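## Task

Take every bushing off the turntable, this time with bronze ones in the red bin and steel ones in the green bin. It fails if any bushing ends up in the wrong bin, or if the crate or either bin is left tipped or moved from where it belongs.

## Robot and tools

ROBOT. Two arms, left_arm and right_arm, each ending in a five-digit hand with index, middle and ring fingers plus a thumb. right_arm has a right hand. left_arm has the mirror-image left hand. Base positions in the scene frame: left_arm (+0.059, +0.420, 0) m, right_arm (+0.012, -0.365, 0) m, the right one yawed very slightly. A camera stand sits behind the arms. Loose objects may occasionally get nudged by something outside your control.

FRAMES. Scene frame: origin at table-top height, halfway between the nominal bases. +z is up, +x points out over the table, and left_arm is on the +y side. Image left and right do not match these names. Reported hand positions (m), quat_wxyz and velocities are in each arm's own base frame. The table and cam_high use the scene frame. Pose offsets you send are along the current Hand target's own axes. Those axes on the right hand: +z runs along straightened fingers toward the tips, +x crosses the palm away from the thumb, and +y points out of the palm face. On the left hand, +x points toward the thumb instead. A rigid mast beside the wrist on the palm side can collide with things.

ROW LAYOUT. Every row holds 48 numbers, each in [-1, 1], and both arms are always included. Numbers 1-24 are left_arm and 25-48 are right_arm. Each half has six parts, in this order:
- dx, dy, dz, rx, ry, rz: an offset from the Hand target, not a pose. 1.0 means 0.6 m for dx, dy, dz. For rx, ry, rz, 1.0 means 180 degrees, and the three together form one rotation vector.
- 16 hand motor goals, in this fixed order: index_mcp, index_abd, index_pip, index_dip, thumb_cmc, thumb_axl, thumb_mcp, thumb_ipl, middle_mcp, middle_abd, middle_pip, middle_dip, ring_mcp, ring_abd, ring_pip, ring_dip.
- current_limit.
- speed.

HAND NUMBERS. The 16 motor goals are absolute angle goals, scaled between each hinge's two stops. Moving toward -1 bends a finger toward the palm. Straight values:
- finger _mcp +0.75, _abd 0.00, _pip +0.58, _dip +0.70;
- thumb_cmc +0.71, thumb_axl +0.68, thumb_mcp +0.23, thumb_ipl +0.17.
A 0 is a real goal, not 'no change'. To leave a hand alone, resend its hand_goal, hand_current_limit and hand_speed.

The right hand's index_pip is capped at 69.1 degrees of bend, about -0.43 on this scale. Lower goals act as that value, and hand_goal will report the capped number.

current_limit maps -1..+1 to 0..550 mA, with a floor of 11 mA. Very low values can leave a finger unable to lift. speed sets the goal slew rate to (speed+1)/2 of 8.5 rad/s. Both settings start at +0.4 and -0.6, and they persist until you change them.

OFFSET RULES. In execute_actions, all rows of one action count from the Hand target at that action's start. Repeating the same offset in a new action therefore moves the arm further. Sending all six pose numbers as 0 re-requests the current Hand target. The controller clips commanded orientation to within 32 degrees of the measured one. Hand target in the results is the post-clip command. The hand often rests a little short of it, and you close that gap by sending the missing offset.

TOOLS.
- execute_actions(actions, cameras): actions is a list of actions. Each action has up to 15 rows, one per 1/30 s. A shorter action repeats its last row to fill 15. Images come back only when actions is empty or cameras names them (['all'] for every camera).
- move(target, speed, blend, stop_force, zero, blocking, cameras): target is one 48-number row, or up to 15 rows. Every row's offsets count from the same starting Hand targets, and the paths are straight lines.
  - speed: m/s, from 0.002 to 3.6, default 0.25. Rotation is limited to twice that value in rad/s.
  - blend: corner rounding in m; 0 means stop at each target.
  - stop_force: 3 to 120 N, ending an arm's path on contact. Do not rely on it for light or tipping objects, or while the hand rotates. Leave it out when backing away from something you are pressing.
  - zero: only used with stop_force.
  - blocking=false: returns early while the move keeps running, but cannot be combined with stop_force.
  The whole move is capped at 10 s. Its result adds a move: line with done, off_target, moving, held or fault, plus limits such as paced (the pose was clipped) or held (a check withheld steps).
- wait(seconds 0-10, cameras): lets time pass while the last commands hold.
- stop(cameras): brakes a running move.
- zoom_image(camera, region): camera is cam_high, cam_left_wrist or cam_right_wrist. region is [x0,y0,x1,y1] in pixels, at most 504 by 504, taken from that camera's newest image. Full images are 672x504.
- zero_wrist_force(arm): tares that arm's wrist sensor.
- finished_scene(scene): ends scene 1 or 2 permanently. Scene 1 is practice.

RESULTS. Joint positions and torques; per-arm wrist force and torque in end-effector axes, plus a peak line. Hand fields, one value per motor in the order above:
- hand_goal: the goals as written;
- hand_measured: actual hinge positions;
- hand_current_ma;
- hand_state: moving, goal, blocked (still pressing) or overload (shut down).
Also possible: MOTOR HOT, fault lines, and HAND FAULT. After HAND FAULT, the remaining calls in that reply are skipped.

GRIPPING. Force comes from setting the goal past the object's surface. The further past, the harder the grip, up to the current cap. If a motor sits at 495 mA or more for 5 s, it shuts off for 10 s, so do not squeeze at full current for long.

AVOID.
- Force fault: about 150 N on any part of an arm.
- Torque fault: 139 N m on the large joints, 26 N m on the wrist joints.
- Either fault freezes the arm for 10 s.
- Commanding even slightly beyond a firm contact can trip a fault.
- Arm-to-arm hits or presses, including one hand gripping the other's fingers.
- Paths close to an arm's own base.
- Fast impacts, dropping parts from height, or releasing a part while it moves.
- Anything leaving the table.
- Tipping or shifting the crate or bins.
- Overheating: 85 °C brakes the arm, and long stretched-out holds cause heat.
The scene is judged after the robot lets go.

Each tool is called by a JSON object that holds its "op" and its "data".

## Session

{"op": "execute_actions", "data": {"actions": []}}

{"op": "zoom_image", "data": {"camera": "cam_high", "region": [200, 100, 420, 280]}}

Scene clock: 0.00 s.
left_arm: end_effector_position=(+0.5692, +0.2374, +0.2204) hand_goal=(+0.754, +0.000, +0.576, +0.696, +0.714, +0.678, +0.226, +0.168, +0.754, +0.000, +0.576, +0.696, +0.754, +0.000, +0.576, +0.696) hand_measured=(+0.754, +0.000, +0.576, +0.696, +0.714, +0.678, +0.226, +0.168, +0.754, +0.000, +0.576, +0.696, +0.754, +0.000, +0.576, +0.696) hand_current_ma=(+0, +0, +0, +0, +0, +0, +0, +0, +0, +0, +0, +0, +0, +0, +0, +0) hand_state=(goal, goal, goal, goal, goal, goal, goal, goal, goal, goal, goal, goal, goal, goal, goal, goal) hand_current_limit=0.40 hand_speed=-0.60 end_effector_quat_wxyz=(+0.193, -0.534, +0.823, -0.006) | right_arm: end_effector_position=(+0.8099, -0.0013, +0.3456) hand_goal=(+0.754, +0.000, +0.576, +0.696, +0.714, +0.678, +0.226, +0.168, +0.754, +0.000, +0.576, +0.696, +0.754, +0.000, +0.576, +0.696) hand_measured=(+0.754, +0.000, +0.576, +0.696, +0.714, +0.678, +0.226, +0.168, +0.754, +0.000, +0.576, +0.696, +0.754, +0.000, +0.576, +0.696) hand_current_ma=(+0, +0, +0, +0, +0, +0, +0, +0, +0, +0, +0, +0, +0, +0, +0, +0) hand_state=(goal, goal, goal, goal, goal, goal, goal, goal, goal, goal, goal, goal, goal, goal, goal, goal) hand_current_limit=0.40 hand_speed=-0.60 end_effector_quat_wxyz=(-0.167, +0.647, -0.137, +0.731)
Joint positions: left_arm=[3.66 -1.888 -1.635 -0.802 1.581 -2.201] | right_arm=[-0.125 -0.926 1.547 -3.89 -1.431 2.022]
Joint velocities: within noise
Joint torques (N m): no reading
Wrist force (N): no reading
Wrist torque (N m): no reading
Wrist force, peak (N): no reading
Hand target: left_arm +0.5692, +0.2374, +0.2204; +0.193, -0.534, +0.823, -0.006 | right_arm +0.8099, -0.0013, +0.3456; -0.167, +0.647, -0.137, +0.731
camera_calibration:
cam_left_wrist: T_world_to_cam=[[0.833681, 0.390459, 0.390536, -0.683965], [0.0398522, -0.747869, 0.662649, -0.0399515], [0.550807, -0.536874, -0.639045, 0.0796485], [0, 0, 0, 1]] pos_world=[0.52793, 0.279943, 0.344486]
cam_right_wrist: T_world_to_cam=[[0.114838, -0.234729, -0.965254, 0.271184], [-0.735375, 0.633181, -0.241465, 0.628353], [0.667859, 0.737553, -0.0999009, -0.379014], [0, 0, 0, 1]] pos_world=[0.684061, -0.0546636, 0.375622]

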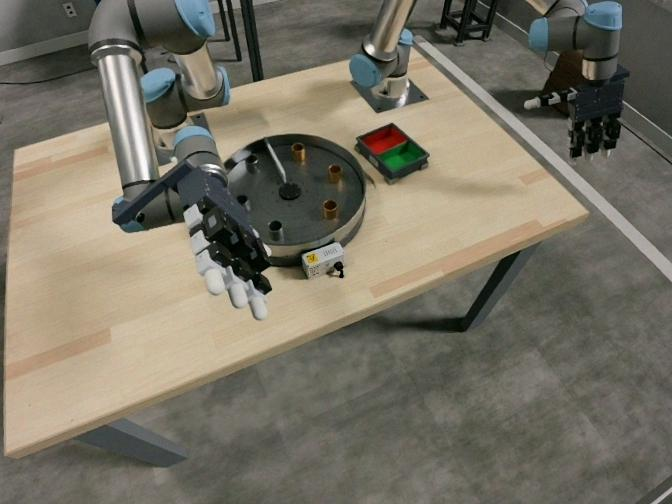

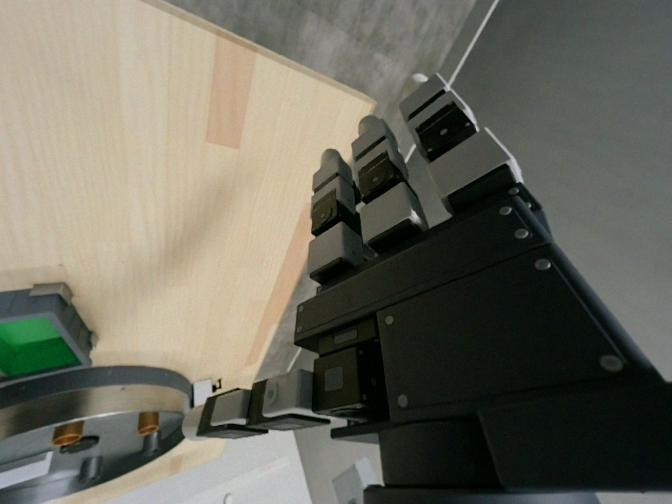

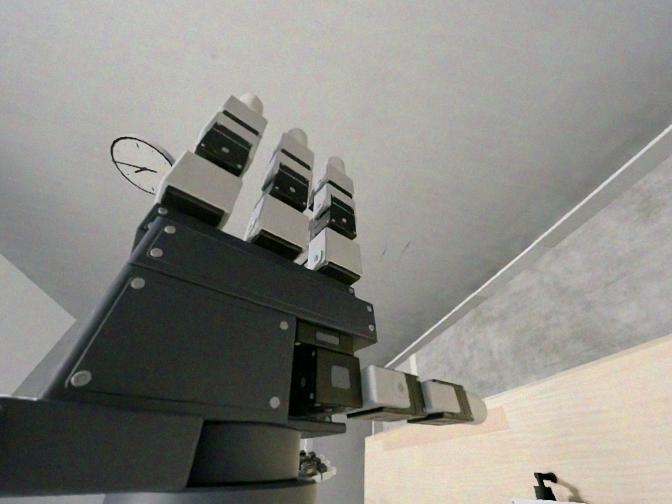

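Scaled by 2.291 from the camera's 672x504 image, which has a finer 960x720 frame.

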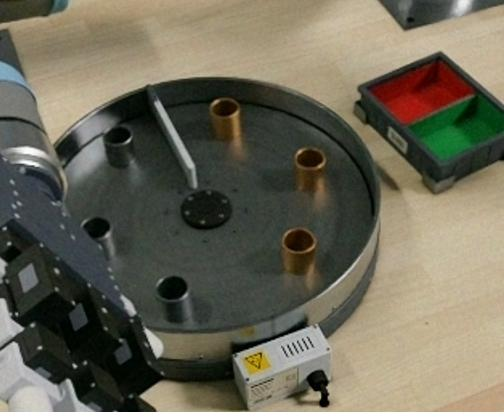

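{"op": "move", "data": {"target": [0.684,0.1237,-0.4024,-0.0041,0.1307,0.3617,0.754,0,0.576,0.696,0.714,0.678,0.226,0.168,0.98,-0.1,-0.299,0.696,0.98,0,-0.956,-0.536,0.6,-0.2,0.3049,0.1167,-0.8314,-0.6734,0.1538,0.596,0.754,0,0.576,0.696,0.714,0.678,0.226,0.168,0.754,0,0.576,0.696,0.754,0,0.576,0.696,0.4,-0.6], "speed": 0.3, "cameras": ["cam_high","cam_left_wrist"]}}

{"op": "zoom_image", "data": {"camera": "cam_left_wrist", "region": [200, 0, 560, 220]}}

{"op": "zoom_image", "data": {"camera": "cam_high", "region": [340, 110, 440, 190]}}

Scene clock: 7.50 s.
left_arm: end_effector_position=(+0.5023, +0.1502, +0.2388) hand_goal=(+0.754, +0.000, +0.576, +0.696, +0.714, +0.678, +0.226, +0.168, +0.980, -0.100, -0.298, +0.696, +0.980, +0.000, -0.956, -0.536) hand_measured=(+0.752, +0.000, +0.576, +0.696, +0.714, +0.678, +0.224, +0.168, +0.972, -0.094, -0.294, +0.696, +0.974, +0.000, -0.948, -0.534) hand_current_ma=(-1, +0, +0, +0, +0, +0, -2, +0, -10, +5, +4, +0, -8, +0, +9, +2) hand_state=(goal, goal, goal, goal, goal, goal, goal, goal, goal, goal, goal, goal, goal, goal, goal, goal) hand_current_limit=0.60 hand_speed=-0.20 end_effector_quat_wxyz=(+0.152, -0.421, +0.894, -0.004) | right_arm: end_effector_position=(+0.7158, -0.0287, +0.3593) hand_goal=(+0.754, +0.000, +0.576, +0.696, +0.714, +0.678, +0.226, +0.168, +0.754, +0.000, +0.576, +0.696, +0.754, +0.000, +0.576, +0.696) hand_measured=(+0.748, +0.002, +0.576, +0.696, +0.708, +0.678, +0.226, +0.168, +0.748, +0.002, +0.576, +0.696, +0.748, +0.002, +0.576, +0.696) hand_current_ma=(-17, +2, +0, +0, -14, -1, +0, -1, -16, +2, +0, +0, -17, +2, +0, +0) hand_state=(goal, goal, goal, goal, goal, goal, goal, goal, goal, goal, goal, goal, goal, goal, goal, goal) hand_current_limit=0.40 hand_speed=-0.60 end_effector_quat_wxyz=(-0.155, +0.600, -0.390, +0.681)
Joint positions: left_arm=[3.562 -1.676 -1.83 -0.902 1.568 -2.03] | right_arm=[-0.084 -1.152 1.713 -3.678 -1.838 2.377]
Joint torques (N m): left_arm=[-12.59 40.45 12.06 0.36 -2.45 2.26] | right_arm=[-7.21 -24.69 -28.36 -3.72 3.19 -2.78]
Wrist force (N): left_arm=[0.1 0.7 0.0] | right_arm=[0.0 0.0 -0.1]
Wrist torque (N m): left_arm=[0.16 0.07 -0.07] | right_arm=[0.04 -0.02 0.08]
Wrist force, peak (N): left_arm=[0.4 0.9 -0.3] | right_arm=[2.8 0.4 -2.3]
Hand target: left_arm +0.5022, +0.1501, +0.2388; +0.152, -0.421, +0.894, -0.004 (not the last commanded pose) | right_arm +0.7158, -0.0287, +0.3592; -0.155, +0.600, -0.390, +0.681 (not the last commanded pose)
Off the commanded pose: left_arm 0.370 m, 53 deg | right_arm 0.437 m, 134 deg.
move: held (right_arm; a check stopped the path), off_target (left_arm; braked when a check withheld steps of right_arm); limits=held
pose unreachable (right arm): on one or more control steps of this call, first in action 0 (counted from 0), this arm could not follow its commanded pose, so it was not sent that pose on those steps. It may still have moved: this result reports where it is.
cause: moving toward the commanded pose would bring two parts of the arm too close to each other (joints 4 (wrist 1) to 6 (wrist 3) lie between them).
camera_calibration:
cam_left_wrist: T_world_to_cam=[[0.939192, 0.154926, 0.306458, -0.598913], [-0.0938721, -0.742616, 0.663106, -0.0485093], [0.330313, -0.651552, -0.682916, 0.219841], [0, 0, 0, 1]] pos_world=[0.485324, 0.200001, 0.365842]
Images, in order (width x height): cam_high 672x504, cam_left_wrist 672x504.

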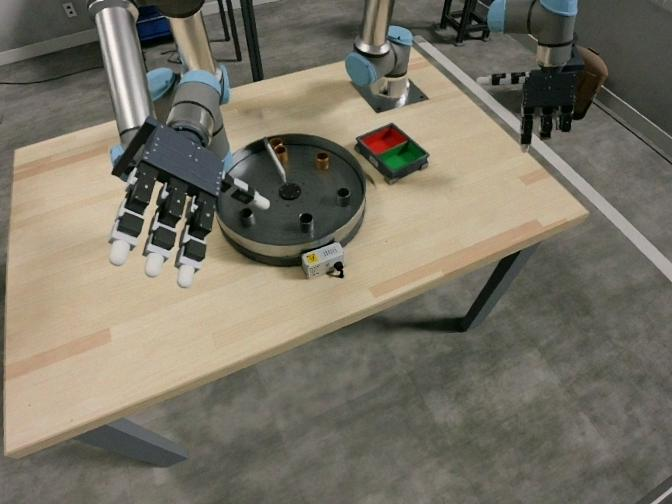

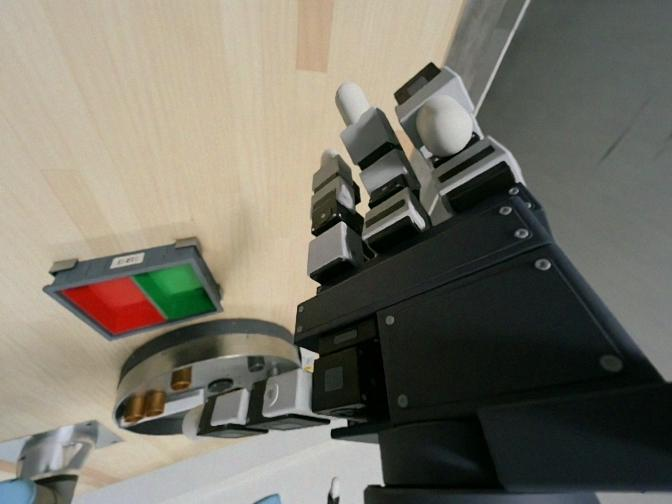

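Scaled by 1.400 from the camera's 672x504 image, which has a finer 960x720 frame.

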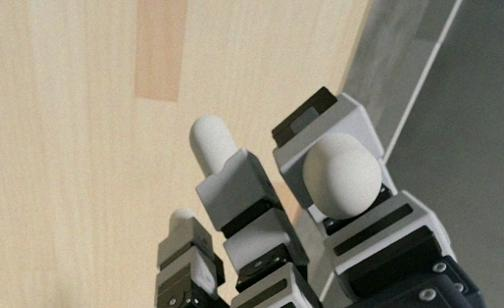

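Scaled by 5.040 from the camera's 672x504 image, which has a finer 960x720 frame.

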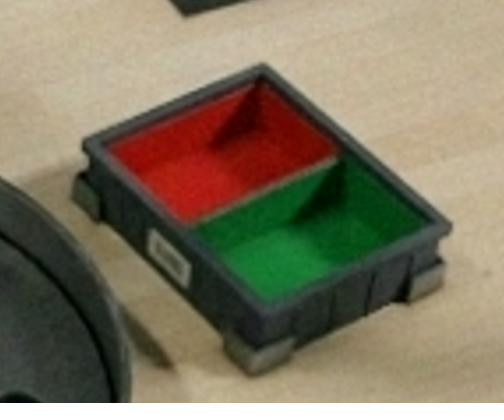

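{"op": "move", "data": {"target": [0.5588,-0.0476,-0.2575,-0.0026,0.1004,0.2781,0.754,0,0.576,0.696,0.714,0.678,0.226,0.168,0.98,-0.1,-0.299,0.696,0.98,0,-0.956,-0.536,0.6,-0.2,0,0,0,0,0,0,0.754,0,0.576,0.696,0.714,0.678,0.226,0.168,0.754,0,0.576,0.696,0.754,0,0.576,0.696,0.4,-0.6], "speed": 0.3, "cameras": ["cam_left_wrist","cam_high"]}}

{"op": "zoom_image", "data": {"camera": "cam_left_wrist", "region": [220, 0, 520, 220]}}

{"op": "zoom_image", "data": {"camera": "cam_high", "region": [240, 120, 340, 200]}}

Scene clock: 13.67 s.
left_arm: end_effector_position=(+0.2800, -0.1396, +0.3003) hand_goal=(+0.754, +0.000, +0.576, +0.696, +0.714, +0.678, +0.226, +0.168, +0.980, -0.100, -0.298, +0.696, +0.980, +0.000, -0.956, -0.536) hand_measured=(+0.752, +0.000, +0.576, +0.696, +0.714, +0.678, +0.224, +0.168, +0.976, -0.096, -0.294, +0.696, +0.976, +0.000, -0.948, -0.534) hand_current_ma=(-1, +0, +0, +0, +0, +0, -2, +0, -4, +3, +4, +0, -3, +0, +9, +2) hand_state=(goal, goal, goal, goal, goal, goal, goal, goal, goal, goal, goal, goal, goal, goal, goal, goal) hand_current_limit=0.60 hand_speed=-0.20 end_effector_quat_wxyz=(+0.000, +0.001, +1.000, -0.001) | right_arm: end_effector_position=(+0.7158, -0.0287, +0.3592) hand_goal=(+0.754, +0.000, +0.576, +0.696, +0.714, +0.678, +0.226, +0.168, +0.754, +0.000, +0.576, +0.696, +0.754, +0.000, +0.576, +0.696) hand_measured=(+0.748, +0.002, +0.576, +0.696, +0.708, +0.678, +0.226, +0.168, +0.748, +0.002, +0.576, +0.696, +0.748, +0.002, +0.576, +0.696) hand_current_ma=(-17, +2, +0, +0, -14, -1, +0, -1, -16, +2, +0, +0, -17, +2, +0, +0) hand_state=(goal, goal, goal, goal, goal, goal, goal, goal, goal, goal, goal, goal, goal, goal, goal, goal) hand_current_limit=0.40 hand_speed=-0.60 end_effector_quat_wxyz=(-0.155, +0.600, -0.390, +0.681)
Joint positions: left_arm=[2.865 -1.24 -1.99 -1.482 1.57 -1.846] | right_arm=[-0.084 -1.152 1.713 -3.678 -1.838 2.377]
Joint torques (N m): left_arm=[-13.68 -4.28 32.63 -0.38 -2.48 -1.95] | right_arm=[-6.81 -23.72 -27.68 -3.52 3.03 -2.35]
Wrist force (N): left_arm=[0.3 1.0 0.6] | right_arm=[-0.3 0.0 -0.2]
Wrist torque (N m): left_arm=[0.05 0.12 0.10] | right_arm=[0.05 0.02 0.06]
Wrist force, peak (N): left_arm=[-1.3 1.0 0.7] | right_arm=[-0.5 0.1 -0.3]
Hand target: left_arm +0.2800, -0.1396, +0.3003; +0.000, +0.001, +1.000, -0.001 | right_arm +0.7158, -0.0287, +0.3592; -0.155, +0.600, -0.390, +0.681
Off the commanded pose: left_arm 0.000 m, 0 deg | right_arm 0.000 m, 0 deg.
move: done
camera_calibration:
cam_left_wrist: T_world_to_cam=[[0.761288, -0.648224, 0.0156827, -0.339083], [-0.439279, -0.497806, 0.747812, -0.219811], [-0.476943, -0.576189, -0.663725, 0.377279], [0, 0, 0, 1]] pos_world=[0.341522, -0.111841, 0.420105]
Images, in order (width x height): cam_high 672x504, cam_left_wrist 672x504.

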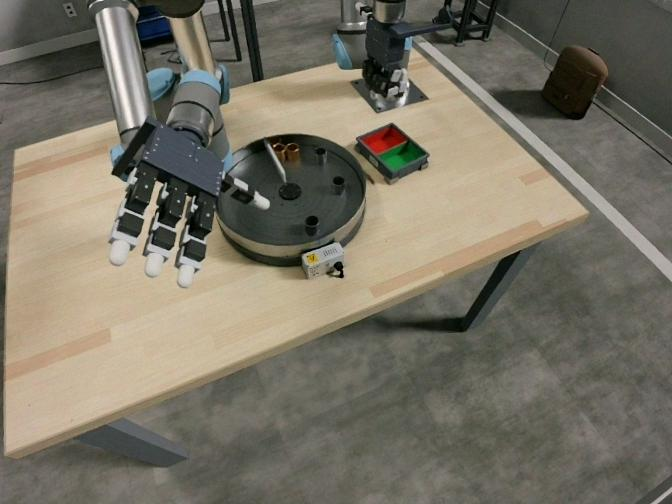

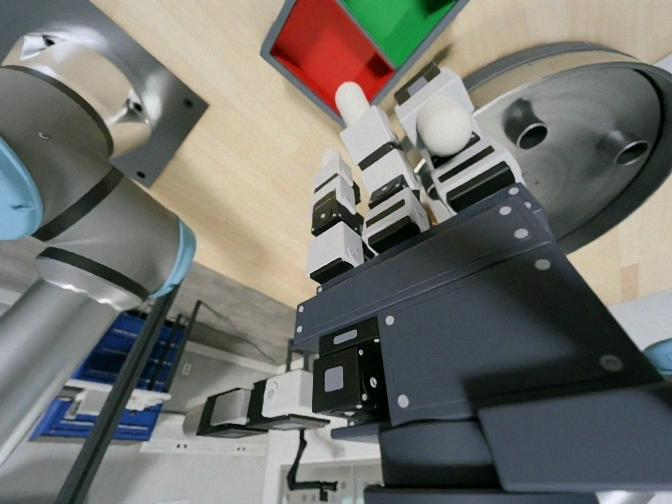

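Scaled by 1.680 from the camera's 672x504 image, which has a finer 960x720 frame.

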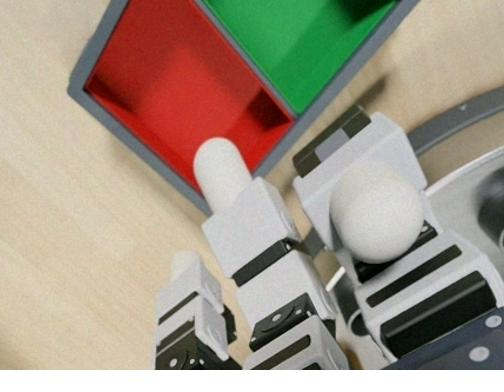

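Scaled by 5.040 from the camera's 672x504 image, which has a finer 960x720 frame.

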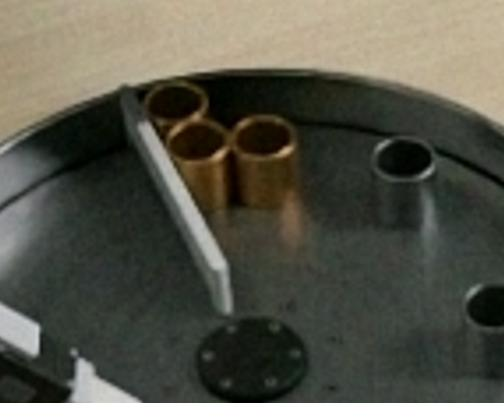

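{"op": "move", "data": {"target": [-0.1,-0.3673,0.1005,0,0,0,0.754,0,0.576,0.696,0.714,0.678,0.226,0.168,0.98,-0.1,-0.299,0.696,0.98,0,-0.956,-0.536,0.6,-0.2,0,0,0,0,0,0,0.754,0,0.576,0.696,0.714,0.678,0.226,0.168,0.754,0,0.576,0.696,0.754,0,0.576,0.696,0.4,-0.6], "speed": 0.25, "cameras": ["cam_left_wrist","cam_high"]}}

{"op": "zoom_image", "data": {"camera": "cam_left_wrist", "region": [220, 100, 420, 260]}}

{"op": "zoom_image", "data": {"camera": "cam_high", "region": [240, 120, 340, 200]}}

Scene clock: 22.07 s.
left_arm: end_effector_position=(+0.3396, -0.3601, +0.2402) hand_goal=(+0.754, +0.000, +0.576, +0.696, +0.714, +0.678, +0.226, +0.168, +0.980, -0.100, -0.298, +0.696, +0.980, +0.000, -0.956, -0.536) hand_measured=(+0.752, +0.000, +0.576, +0.696, +0.714, +0.678, +0.224, +0.168, +0.976, -0.096, -0.294, +0.696, +0.976, +0.000, -0.948, -0.534) hand_current_ma=(-1, +0, +0, +0, +0, +0, -2, +0, -3, +3, +4, +0, -3, +0, +9, +2) hand_state=(goal, goal, goal, goal, goal, goal, goal, goal, goal, goal, goal, goal, goal, goal, goal, goal) hand_current_limit=0.60 hand_speed=-0.20 end_effector_quat_wxyz=(+0.000, +0.001, +1.000, -0.001) | right_arm: end_effector_position=(+0.7158, -0.0287, +0.3592) hand_goal=(+0.754, +0.000, +0.576, +0.696, +0.714, +0.678, +0.226, +0.168, +0.754, +0.000, +0.576, +0.696, +0.754, +0.000, +0.576, +0.696) hand_measured=(+0.748, +0.002, +0.576, +0.696, +0.708, +0.678, +0.226, +0.168, +0.748, +0.002, +0.576, +0.696, +0.748, +0.002, +0.576, +0.696) hand_current_ma=(-17, +2, +0, +0, -14, -1, +0, -1, -16, +2, +0, +0, -17, +2, +0, +0) hand_state=(goal, goal, goal, goal, goal, goal, goal, goal, goal, goal, goal, goal, goal, goal, goal, goal) hand_current_limit=0.40 hand_speed=-0.60 end_effector_quat_wxyz=(-0.155, +0.600, -0.390, +0.681)
Joint positions: left_arm=[2.489 -1.764 -1.661 -1.287 1.57 -2.222] | right_arm=[-0.084 -1.152 1.713 -3.678 -1.838 2.377]
Joint torques (N m): left_arm=[-12.43 17.93 32.31 -0.37 2.49 -1.9] | right_arm=[-6.98 -23.06 -27.64 -3.49 2.95 -2.28]
Wrist force (N): left_arm=[0.3 0.4 0.5] | right_arm=[-0.2 0.1 -0.2]
Wrist torque (N m): left_arm=[-0.02 0.14 0.20] | right_arm=[0.07 0.00 0.07]
Wrist force, peak (N): left_arm=[0.4 2.5 0.7] | right_arm=[-0.1 0.2 -0.5]
Hand target: left_arm +0.3397, -0.3602, +0.2402; +0.000, +0.001, +1.000, -0.001 | right_arm +0.7158, -0.0287, +0.3592; -0.155, +0.600, -0.390, +0.681
Off the commanded pose: left_arm 0.000 m, 0 deg | right_arm 0.000 m, 0 deg.
move: done
camera_calibration:
cam_left_wrist: T_world_to_cam=[[0.761224, -0.6483, 0.0156809, -0.52651], [-0.439307, -0.497739, 0.74784, -0.258479], [-0.477019, -0.576162, -0.663694, 0.238736], [0, 0, 0, 1]] pos_world=[0.401122, -0.33244, 0.360005]
Images, in order (width x height): cam_high 672x504, cam_left_wrist 672x504.

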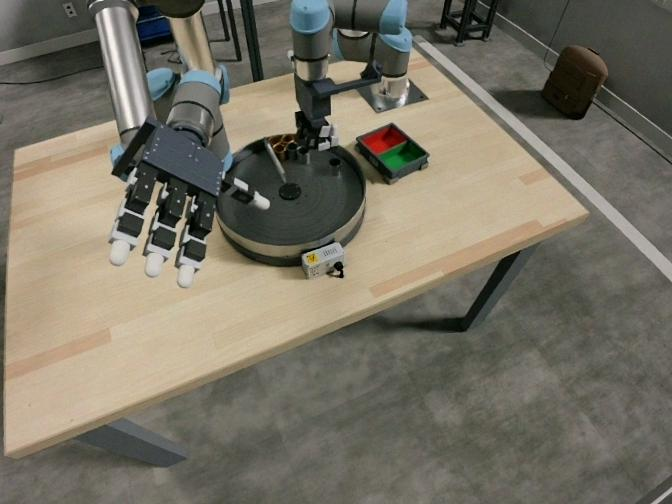

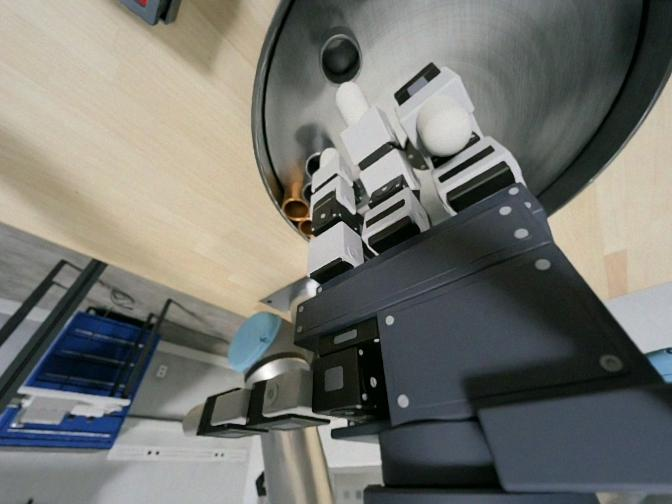

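Scaled by 2.520 from the camera's 672x504 image, which has a finer 960x720 frame.

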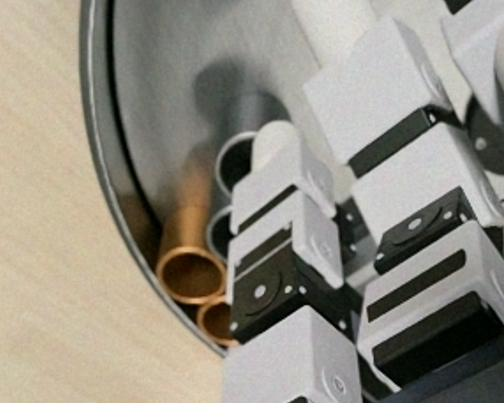

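Scaled by 5.040 from the camera's 672x504 image, which has a finer 960x720 frame.

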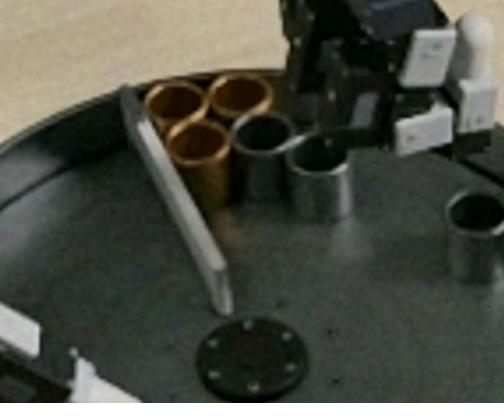

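{"op": "move", "data": {"target": [0.0343,0.021,0.0587,0,0,0,0.754,0,0.576,0.696,0.714,0.678,0.226,0.168,0.98,-0.1,-0.299,0.696,0.98,0,-0.956,-0.536,0.6,-0.2,0,0,0,0,0,0,0.754,0,0.576,0.696,0.714,0.678,0.226,0.168,0.754,0,0.576,0.696,0.754,0,0.576,0.696,0.4,-0.6], "speed": 0.15, "cameras": ["cam_left_wrist"]}}

{"op": "zoom_image", "data": {"camera": "cam_left_wrist", "region": [250, 90, 410, 220]}}

Scene clock: 25.13 s.
left_arm: end_effector_position=(+0.3191, -0.3476, +0.2050) hand_goal=(+0.754, +0.000, +0.576, +0.696, +0.714, +0.678, +0.226, +0.168, +0.980, -0.100, -0.298, +0.696, +0.980, +0.000, -0.956, -0.536) hand_measured=(+0.746, -0.002, +0.572, +0.696, +0.714, +0.678, +0.224, +0.168, +0.976, -0.096, -0.294, +0.696, +0.976, +0.000, -0.948, -0.534) hand_current_ma=(-12, -2, -3, +0, +0, +0, -3, +0, -3, +3, +4, +0, -3, +0, +9, +2) hand_state=(goal, goal, goal, goal, goal, goal, goal, goal, goal, goal, goal, goal, goal, goal, goal, goal) hand_current_limit=0.60 hand_speed=-0.20 end_effector_quat_wxyz=(+0.000, +0.001, +1.000, +0.000) | right_arm: end_effector_position=(+0.7158, -0.0287, +0.3592) hand_goal=(+0.754, +0.000, +0.576, +0.696, +0.714, +0.678, +0.226, +0.168, +0.754, +0.000, +0.576, +0.696, +0.754, +0.000, +0.576, +0.696) hand_measured=(+0.748, +0.002, +0.576, +0.696, +0.708, +0.678, +0.226, +0.168, +0.748, +0.002, +0.576, +0.696, +0.748, +0.002, +0.576, +0.696) hand_current_ma=(-17, +2, +0, +0, -14, -1, +0, -1, -16, +2, +0, +0, -17, +2, +0, +0) hand_state=(goal, goal, goal, goal, goal, goal, goal, goal, goal, goal, goal, goal, goal, goal, goal, goal) hand_current_limit=0.40 hand_speed=-0.60 end_effector_quat_wxyz=(-0.155, +0.600, -0.390, +0.681)
Joint positions: left_arm=[2.484 -1.74 -1.786 -1.187 1.57 -2.227] | right_arm=[-0.084 -1.152 1.713 -3.678 -1.838 2.377]
Joint torques (N m): left_arm=[-13.11 42.62 11.91 4.71 1.65 -1.74] | right_arm=[-6.67 -23.66 -26.97 -3.53 2.78 -2.37]
Wrist force (N): left_arm=[0.4 1.3 -0.6] | right_arm=[-0.2 0.1 -0.3]
Wrist torque (N m): left_arm=[0.14 0.10 0.19] | right_arm=[0.08 0.01 0.06]
Wrist force, peak (N): left_arm=[0.5 1.4 -0.5] | right_arm=[-0.5 0.3 -0.2]
Hand target: left_arm +0.3191, -0.3476, +0.2050; +0.000, +0.001, +1.000, -0.001 | right_arm +0.7158, -0.0287, +0.3592; -0.155, +0.600, -0.390, +0.681
Off the commanded pose: left_arm 0.000 m, 0 deg | right_arm 0.000 m, 0 deg.
move: done
camera_calibration:
cam_left_wrist: T_world_to_cam=[[0.761252, -0.648267, 0.0156313, -0.502169], [-0.439257, -0.497782, 0.747841, -0.234922], [-0.47702, -0.576162, -0.663694, 0.212855], [0, 0, 0, 1]] pos_world=[0.380622, -0.319841, 0.324805]
Images, in order (width x height): cam_left_wrist 672x504.

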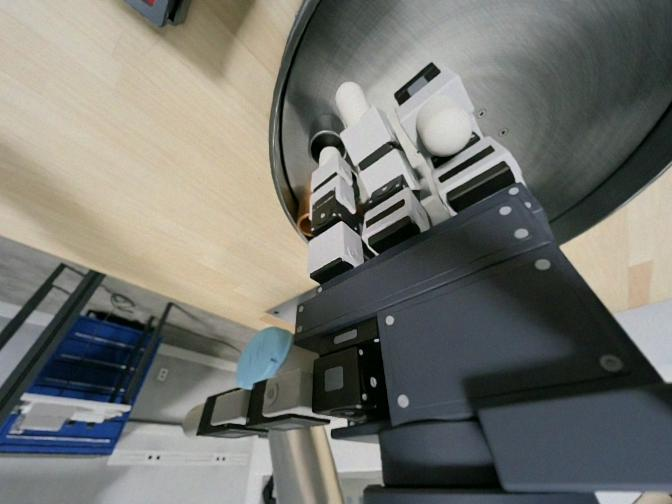

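Scaled by 3.150 from the camera's 672x504 image, which has a finer 960x720 frame.

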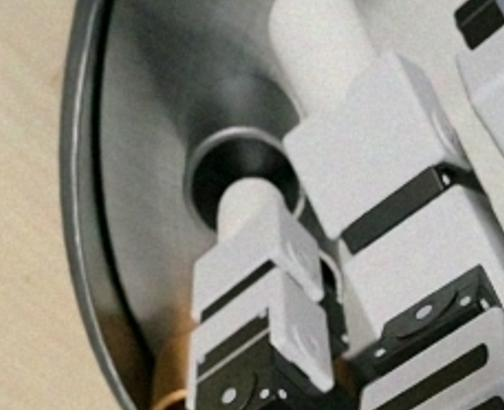

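{"op": "wait", "data": {"seconds": 0.1, "cameras": ["cam_left_wrist"]}}

{"op": "zoom_image", "data": {"camera": "cam_left_wrist", "region": [250, 90, 410, 220]}}

Scene clock: 26.87 s.
left_arm: end_effector_position=(+0.3191, -0.3476, +0.2050) hand_goal=(+0.754, +0.000, +0.576, +0.696, +0.714, +0.678, +0.226, +0.168, +0.980, -0.100, -0.298, +0.696, +0.980, +0.000, -0.956, -0.536) hand_measured=(+0.744, -0.002, +0.572, +0.696, +0.714, +0.678, +0.224, +0.168, +0.976, -0.096, -0.294, +0.696, +0.976, +0.000, -0.948, -0.534) hand_current_ma=(-15, -1, -4, -1, +0, +0, -3, +0, -3, +3, +4, +0, -3, +0, +9, +2) hand_state=(goal, goal, goal, goal, goal, goal, goal, goal, goal, goal, goal, goal, goal, goal, goal, goal) hand_current_limit=0.60 hand_speed=-0.20 end_effector_quat_wxyz=(+0.000, +0.001, +1.000, +0.000) | right_arm: end_effector_position=(+0.7158, -0.0287, +0.3592) hand_goal=(+0.754, +0.000, +0.576, +0.696, +0.714, +0.678, +0.226, +0.168, +0.754, +0.000, +0.576, +0.696, +0.754, +0.000, +0.576, +0.696) hand_measured=(+0.748, +0.002, +0.576, +0.696, +0.708, +0.678, +0.226, +0.168, +0.748, +0.002, +0.576, +0.696, +0.748, +0.002, +0.576, +0.696) hand_current_ma=(-17, +2, +0, +0, -14, -1, +0, -1, -16, +2, +0, +0, -17, +2, +0, +0) hand_state=(goal, goal, goal, goal, goal, goal, goal, goal, goal, goal, goal, goal, goal, goal, goal, goal) hand_current_limit=0.40 hand_speed=-0.60 end_effector_quat_wxyz=(-0.155, +0.600, -0.390, +0.681)
Joint positions: left_arm=[2.484 -1.74 -1.786 -1.186 1.57 -2.227] | right_arm=[-0.084 -1.152 1.713 -3.678 -1.838 2.377]
Joint torques (N m): left_arm=[-12.73 41.19 11.95 4.95 1.21 -1.85] | right_arm=[-6.91 -23.72 -26.95 -3.53 2.94 -2.47]
Wrist force (N): left_arm=[0.3 0.8 0.1] | right_arm=[-0.3 0.3 0.0]
Wrist torque (N m): left_arm=[0.06 0.16 0.19] | right_arm=[0.06 0.01 0.06]
Wrist force, peak (N): left_arm=[0.4 1.5 0.1] | right_arm=[-0.6 0.3 -0.2]
Hand target: left_arm +0.3191, -0.3476, +0.2050; +0.000, +0.001, +1.000, -0.001 | right_arm +0.7158, -0.0287, +0.3592; -0.155, +0.600, -0.390, +0.681
Off the commanded pose: left_arm 0.000 m, 0 deg | right_arm 0.000 m, 0 deg.
wait: 0.10 s; at rest from the start
camera_calibration:
cam_left_wrist: T_world_to_cam=[[0.761224, -0.6483, 0.0156809, -0.502185], [-0.439307, -0.497739, 0.74784, -0.234889], [-0.477019, -0.576162, -0.663694, 0.212855], [0, 0, 0, 1]] pos_world=[0.380622, -0.31984, 0.324805]
Images, in order (width x height): cam_left_wrist 672x504.

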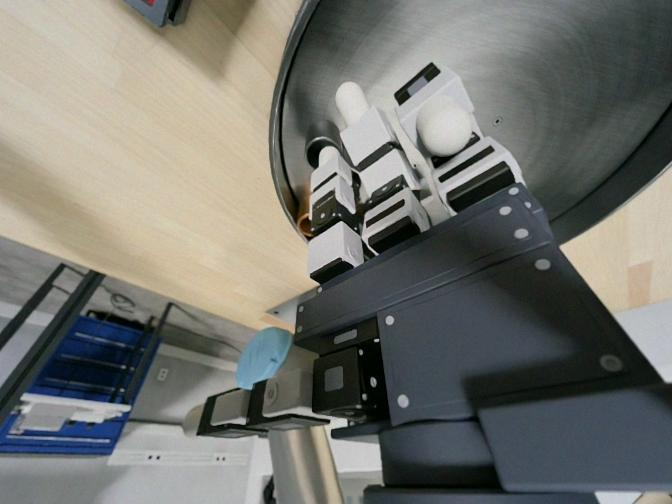

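Scaled by 3.150 from the camera's 672x504 image, which has a finer 960x720 frame.

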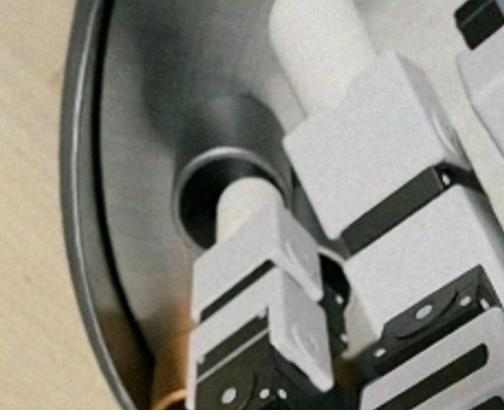

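{"op": "wait", "data": {"seconds": 1, "cameras": ["cam_left_wrist"]}}

{"op": "zoom_image", "data": {"camera": "cam_left_wrist", "region": [250, 90, 410, 220]}}

Scene clock: 29.03 s.
left_arm: end_effector_position=(+0.3191, -0.3476, +0.2050) hand_goal=(+0.754, +0.000, +0.576, +0.696, +0.714, +0.678, +0.226, +0.168, +0.980, -0.100, -0.298, +0.696, +0.980, +0.000, -0.956, -0.536) hand_measured=(+0.756, +0.008, +0.576, +0.696, +0.714, +0.678, +0.224, +0.168, +0.976, -0.096, -0.294, +0.696, +0.976, +0.000, -0.948, -0.534) hand_current_ma=(+1, +7, +0, -1, +0, +0, -3, +0, -3, +3, +4, +0, -3, +0, +9, +2) hand_state=(goal, goal, goal, goal, goal, goal, goal, goal, goal, goal, goal, goal, goal, goal, goal, goal) hand_current_limit=0.60 hand_speed=-0.20 end_effector_quat_wxyz=(+0.000, +0.001, +1.000, +0.000) | right_arm: end_effector_position=(+0.7158, -0.0287, +0.3592) hand_goal=(+0.754, +0.000, +0.576, +0.696, +0.714, +0.678, +0.226, +0.168, +0.754, +0.000, +0.576, +0.696, +0.754, +0.000, +0.576, +0.696) hand_measured=(+0.748, +0.002, +0.576, +0.696, +0.708, +0.678, +0.226, +0.168, +0.748, +0.002, +0.576, +0.696, +0.748, +0.002, +0.576, +0.696) hand_current_ma=(-17, +2, +0, +0, -14, -1, +0, -1, -16, +2, +0, +0, -17, +2, +0, +0) hand_state=(goal, goal, goal, goal, goal, goal, goal, goal, goal, goal, goal, goal, goal, goal, goal, goal) hand_current_limit=0.40 hand_speed=-0.60 end_effector_quat_wxyz=(-0.155, +0.600, -0.390, +0.681)
Joint positions: left_arm=[2.484 -1.74 -1.786 -1.186 1.57 -2.227] | right_arm=[-0.084 -1.152 1.713 -3.678 -1.838 2.377]
Joint torques (N m): left_arm=[-12.36 40.51 13.16 4.76 0.88 -1.86] | right_arm=[-6 -23.5 -26.13 -3.42 3.06 -2.43]
Wrist force (N): left_arm=[0.6 0.5 0.0] | right_arm=[-0.1 0.1 -0.4]
Wrist torque (N m): left_arm=[0.12 0.13 0.20] | right_arm=[0.07 0.00 0.07]
Wrist force, peak (N): left_arm=[0.4 1.4 -0.2] | right_arm=[0.0 0.4 -0.5]
Hand target: left_arm +0.3191, -0.3476, +0.2050; +0.000, +0.001, +1.000, -0.001 | right_arm +0.7158, -0.0287, +0.3592; -0.155, +0.600, -0.390, +0.681
Off the commanded pose: left_arm 0.000 m, 0 deg | right_arm 0.000 m, 0 deg.
wait: 1.00 s; at rest from the start
camera_calibration:
cam_left_wrist: T_world_to_cam=[[0.761224, -0.6483, 0.0156809, -0.502185], [-0.439307, -0.497739, 0.74784, -0.234889], [-0.477019, -0.576162, -0.663694, 0.212855], [0, 0, 0, 1]] pos_world=[0.380622, -0.31984, 0.324805]
Images, in order (width x height): cam_left_wrist 672x504.

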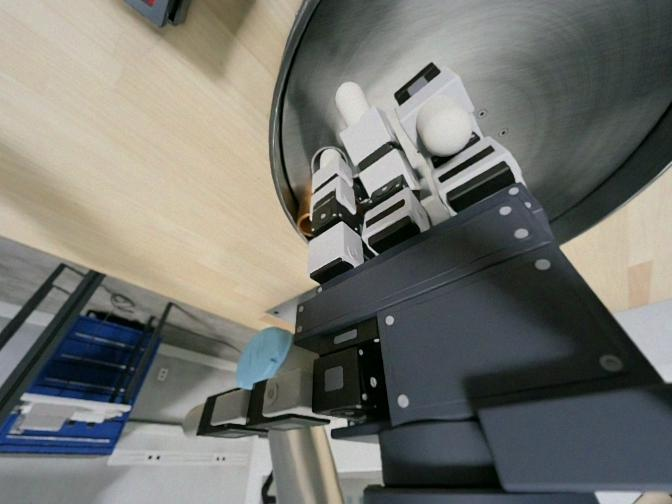

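Scaled by 3.150 from the camera's 672x504 image, which has a finer 960x720 frame.

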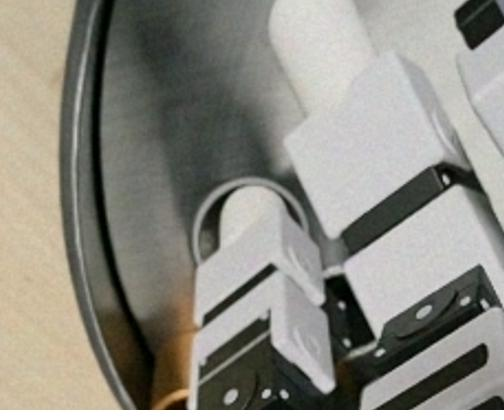

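{"op": "move", "data": {"target": [0.0183,-0.0208,0,0,0,0,0.754,0,0.576,0.696,0.714,0.678,0.226,0.168,0.98,-0.1,-0.299,0.696,0.98,0,-0.956,-0.536,0.6,-0.2,0,0,0,0,0,0,0.754,0,0.576,0.696,0.714,0.678,0.226,0.168,0.754,0,0.576,0.696,0.754,0,0.576,0.696,0.4,-0.6], "speed": 0.1, "cameras": ["cam_left_wrist","cam_high"]}}

{"op": "zoom_image", "data": {"camera": "cam_left_wrist", "region": [250, 90, 410, 220]}}

{"op": "zoom_image", "data": {"camera": "cam_high", "region": [240, 120, 340, 200]}}

Scene clock: 32.97 s.
left_arm: end_effector_position=(+0.3081, -0.3600, +0.2050) hand_goal=(+0.754, +0.000, +0.576, +0.696, +0.714, +0.678, +0.226, +0.168, +0.980, -0.100, -0.298, +0.696, +0.980, +0.000, -0.956, -0.536) hand_measured=(+0.748, -0.004, +0.572, +0.694, +0.714, +0.678, +0.224, +0.168, +0.976, -0.096, -0.294, +0.696, +0.976, +0.000, -0.948, -0.534) hand_current_ma=(-6, -3, -3, -1, +0, +0, -3, +0, -3, +3, +4, +0, -3, +0, +9, +2) hand_state=(goal, goal, goal, goal, goal, goal, goal, goal, goal, goal, goal, goal, goal, goal, goal, goal) hand_current_limit=0.60 hand_speed=-0.20 end_effector_quat_wxyz=(+0.000, +0.001, +1.000, -0.001) | right_arm: end_effector_position=(+0.7158, -0.0287, +0.3592) hand_goal=(+0.754, +0.000, +0.576, +0.696, +0.714, +0.678, +0.226, +0.168, +0.754, +0.000, +0.576, +0.696, +0.754, +0.000, +0.576, +0.696) hand_measured=(+0.748, +0.002, +0.576, +0.696, +0.708, +0.678, +0.226, +0.168, +0.748, +0.002, +0.576, +0.696, +0.748, +0.002, +0.576, +0.696) hand_current_ma=(-17, +2, +0, +0, -14, -1, +0, -1, -16, +2, +0, +0, -17, +2, +0, +0) hand_state=(goal, goal, goal, goal, goal, goal, goal, goal, goal, goal, goal, goal, goal, goal, goal, goal) hand_current_limit=0.40 hand_speed=-0.60 end_effector_quat_wxyz=(-0.155, +0.600, -0.390, +0.681)
Joint positions: left_arm=[2.453 -1.747 -1.777 -1.188 1.57 -2.258] | right_arm=[-0.084 -1.152 1.713 -3.678 -1.838 2.377]
Joint torques (N m): left_arm=[-12.46 15.51 31.83 -0.32 -1.16 -1.7] | right_arm=[-6.56 -24.02 -25.51 -3.41 2.99 -2.47]
Wrist force (N): left_arm=[0.3 0.6 0.2] | right_arm=[-0.2 0.2 -0.1]
Wrist torque (N m): left_arm=[0.10 0.12 0.19] | right_arm=[0.07 0.00 0.07]
Wrist force, peak (N): left_arm=[0.1 1.3 0.6] | right_arm=[-0.3 0.4 -0.3]
Hand target: left_arm +0.3081, -0.3600, +0.2050; +0.000, +0.001, +1.000, -0.001 | right_arm +0.7158, -0.0287, +0.3592; -0.155, +0.600, -0.390, +0.681
Off the commanded pose: left_arm 0.000 m, 0 deg | right_arm 0.000 m, 0 deg.
move: done
camera_calibration:
cam_left_wrist: T_world_to_cam=[[0.761224, -0.6483, 0.0156809, -0.50185], [-0.439307, -0.497739, 0.74784, -0.245893], [-0.477019, -0.576162, -0.663694, 0.200463], [0, 0, 0, 1]] pos_world=[0.369622, -0.33224, 0.324805]
Images, in order (width x height): cam_high 672x504, cam_left_wrist 672x504.

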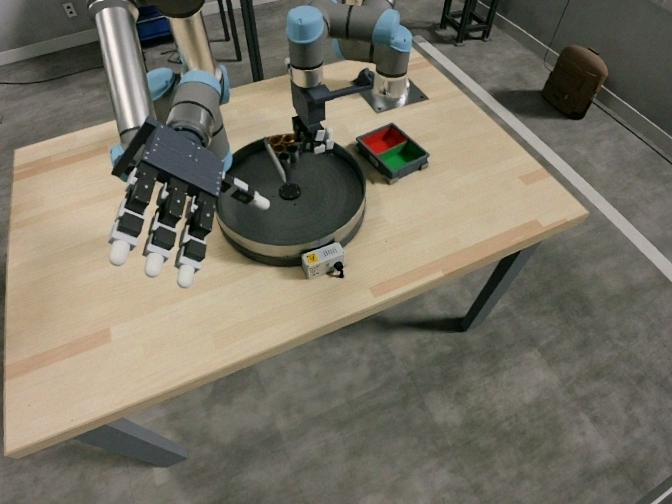

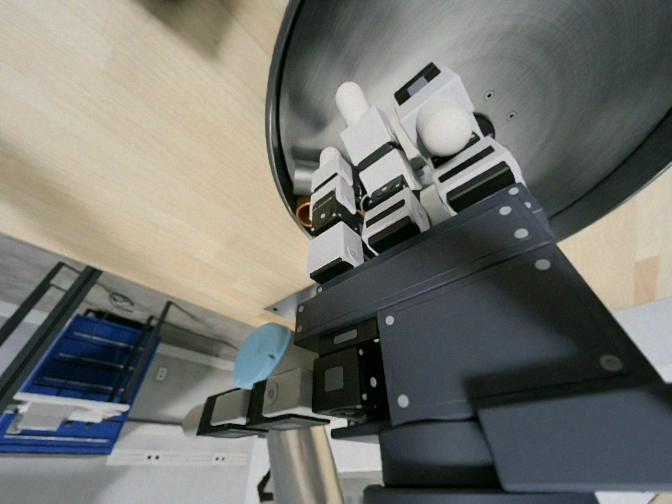

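Scaled by 3.150 from the camera's 672x504 image, which has a finer 960x720 frame.

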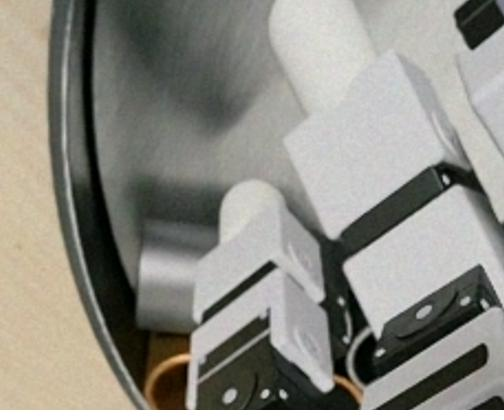

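Scaled by 5.040 from the camera's 672x504 image, which has a finer 960x720 frame.

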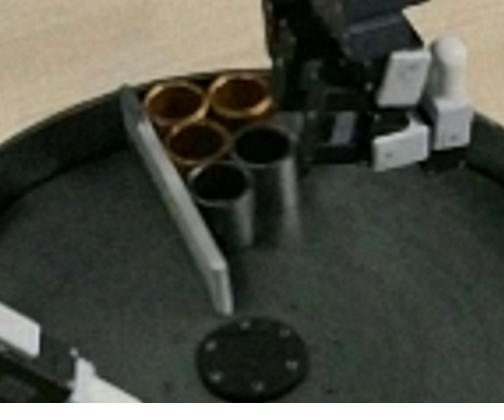

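{"op": "move", "data": {"target": [[0,0,-0.0333,0,0,0,0.754,0,0.576,0.696,0.714,0.678,0.226,0.168,0.98,-0.1,-0.299,0.696,0.98,0,-0.956,-0.536,0.6,-0.2,0,0,0,0,0,0,0.754,0,0.576,0.696,0.714,0.678,0.226,0.168,0.754,0,0.576,0.696,0.754,0,0.576,0.696,0.4,-0.6],[0.0155,-0.1218,-0.0167,0,0,0,0.754,0,0.576,0.696,0.714,0.678,0.226,0.168,0.98,-0.1,-0.299,0.696,0.98,0,-0.956,-0.536,0.6,-0.2,0,0,0,0,0,0,0.754,0,0.576,0.696,0.714,0.678,0.226,0.168,0.754,0,0.576,0.696,0.754,0,0.576,0.696,0.4,-0.6]], "speed": 0.15, "blend": [0.01,0], "cameras": ["cam_left_wrist","cam_high"]}}

{"op": "zoom_image", "data": {"camera": "cam_left_wrist", "region": [220, 80, 420, 240]}}

{"op": "zoom_image", "data": {"camera": "cam_high", "region": [240, 120, 340, 200]}}

Scene clock: 38.43 s.
left_arm: end_effector_position=(+0.2987, -0.4330, +0.2151) hand_goal=(+0.754, +0.000, +0.576, +0.696, +0.714, +0.678, +0.226, +0.168, +0.980, -0.100, -0.298, +0.696, +0.980, +0.000, -0.956, -0.536) hand_measured=(+0.750, -0.004, +0.574, +0.694, +0.714, +0.678, +0.224, +0.168, +0.976, -0.096, -0.294, +0.696, +0.976, +0.000, -0.948, -0.534) hand_current_ma=(-4, -3, -2, -1, +0, +0, -3, +0, -3, +3, +4, +0, -3, +0, +8, +2) hand_state=(goal, goal, goal, goal, goal, goal, goal, goal, goal, goal, goal, goal, goal, goal, goal, goal) hand_current_limit=0.60 hand_speed=-0.20 end_effector_quat_wxyz=(+0.000, +0.001, +1.000, -0.001) | right_arm: end_effector_position=(+0.7158, -0.0287, +0.3592) hand_goal=(+0.754, +0.000, +0.576, +0.696, +0.714, +0.678, +0.226, +0.168, +0.754, +0.000, +0.576, +0.696, +0.754, +0.000, +0.576, +0.696) hand_measured=(+0.748, +0.002, +0.576, +0.696, +0.708, +0.678, +0.226, +0.168, +0.748, +0.002, +0.576, +0.696, +0.748, +0.002, +0.576, +0.696) hand_current_ma=(-17, +2, +0, +0, -14, -1, +0, -1, -16, +2, +0, +0, -17, +2, +0, +0) hand_state=(goal, goal, goal, goal, goal, goal, goal, goal, goal, goal, goal, goal, goal, goal, goal, goal) hand_current_limit=0.40 hand_speed=-0.60 end_effector_quat_wxyz=(-0.155, +0.600, -0.390, +0.681)
Joint positions: left_arm=[2.347 -1.865 -1.6 -1.247 1.57 -2.364] | right_arm=[-0.084 -1.152 1.713 -3.678 -1.838 2.377]
Joint torques (N m): left_arm=[-12.49 21.27 33.29 -0.39 2.46 -1.76] | right_arm=[-7.14 -24.3 -25.54 -3.27 2.98 -2.24]
Wrist force (N): left_arm=[0.5 0.7 0.4] | right_arm=[-0.2 0.1 0.0]
Wrist torque (N m): left_arm=[0.07 0.08 0.21] | right_arm=[0.04 0.00 0.07]
Wrist force, peak (N): left_arm=[0.4 0.7 1.5] | right_arm=[-0.4 0.2 -0.3]
Hand target: left_arm +0.2987, -0.4331, +0.2151; +0.000, +0.001, +1.000, -0.001 | right_arm +0.7158, -0.0287, +0.3592; -0.155, +0.600, -0.390, +0.681
Off the commanded pose: left_arm 0.000 m, 0 deg | right_arm 0.000 m, 0 deg.
move: done
camera_calibration:
cam_left_wrist: T_world_to_cam=[[0.761224, -0.6483, 0.0156809, -0.542244], [-0.439307, -0.497739, 0.74784, -0.293961], [-0.477019, -0.576162, -0.663694, 0.160565], [0, 0, 0, 1]] pos_world=[0.360222, -0.40534, 0.334905]
Images, in order (width x height): cam_high 672x504, cam_left_wrist 672x504.

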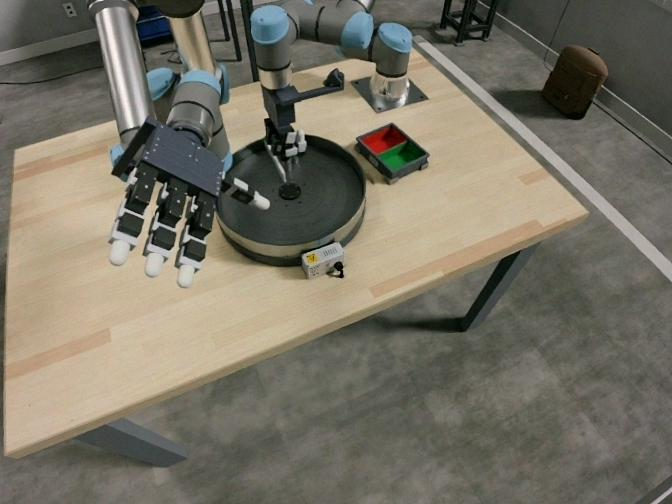

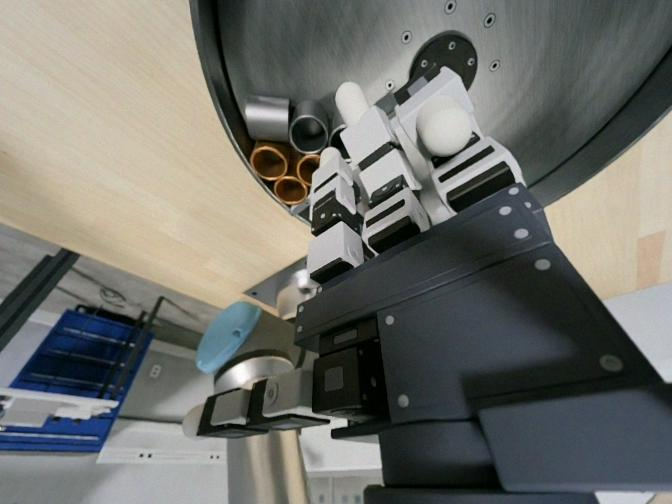

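Scaled by 2.520 from the camera's 672x504 image, which has a finer 960x720 frame.

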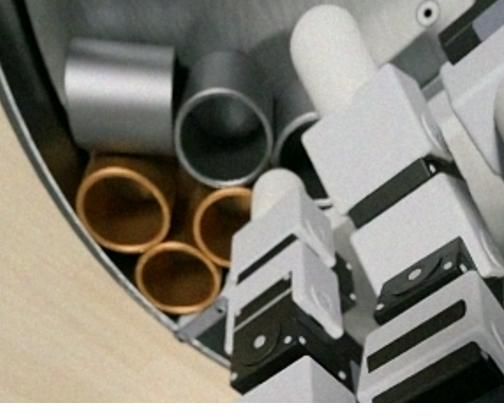

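Scaled by 5.040 from the camera's 672x504 image, which has a finer 960x720 frame.

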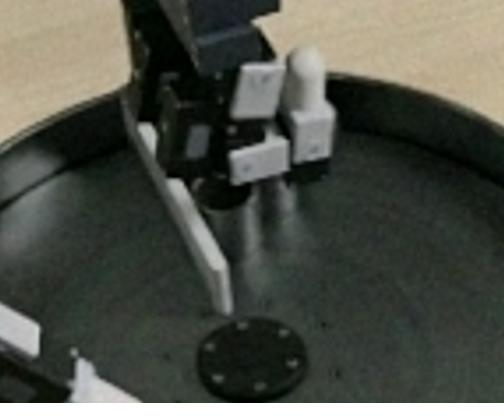

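{"op": "zoom_image", "data": {"camera": "cam_left_wrist", "region": [380, 0, 500, 110]}}

Scaled by 4.200 from the camera's 672x504 image, which has a finer 960x720 frame.

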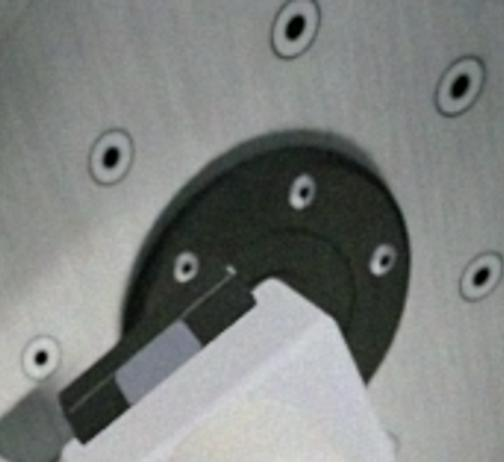

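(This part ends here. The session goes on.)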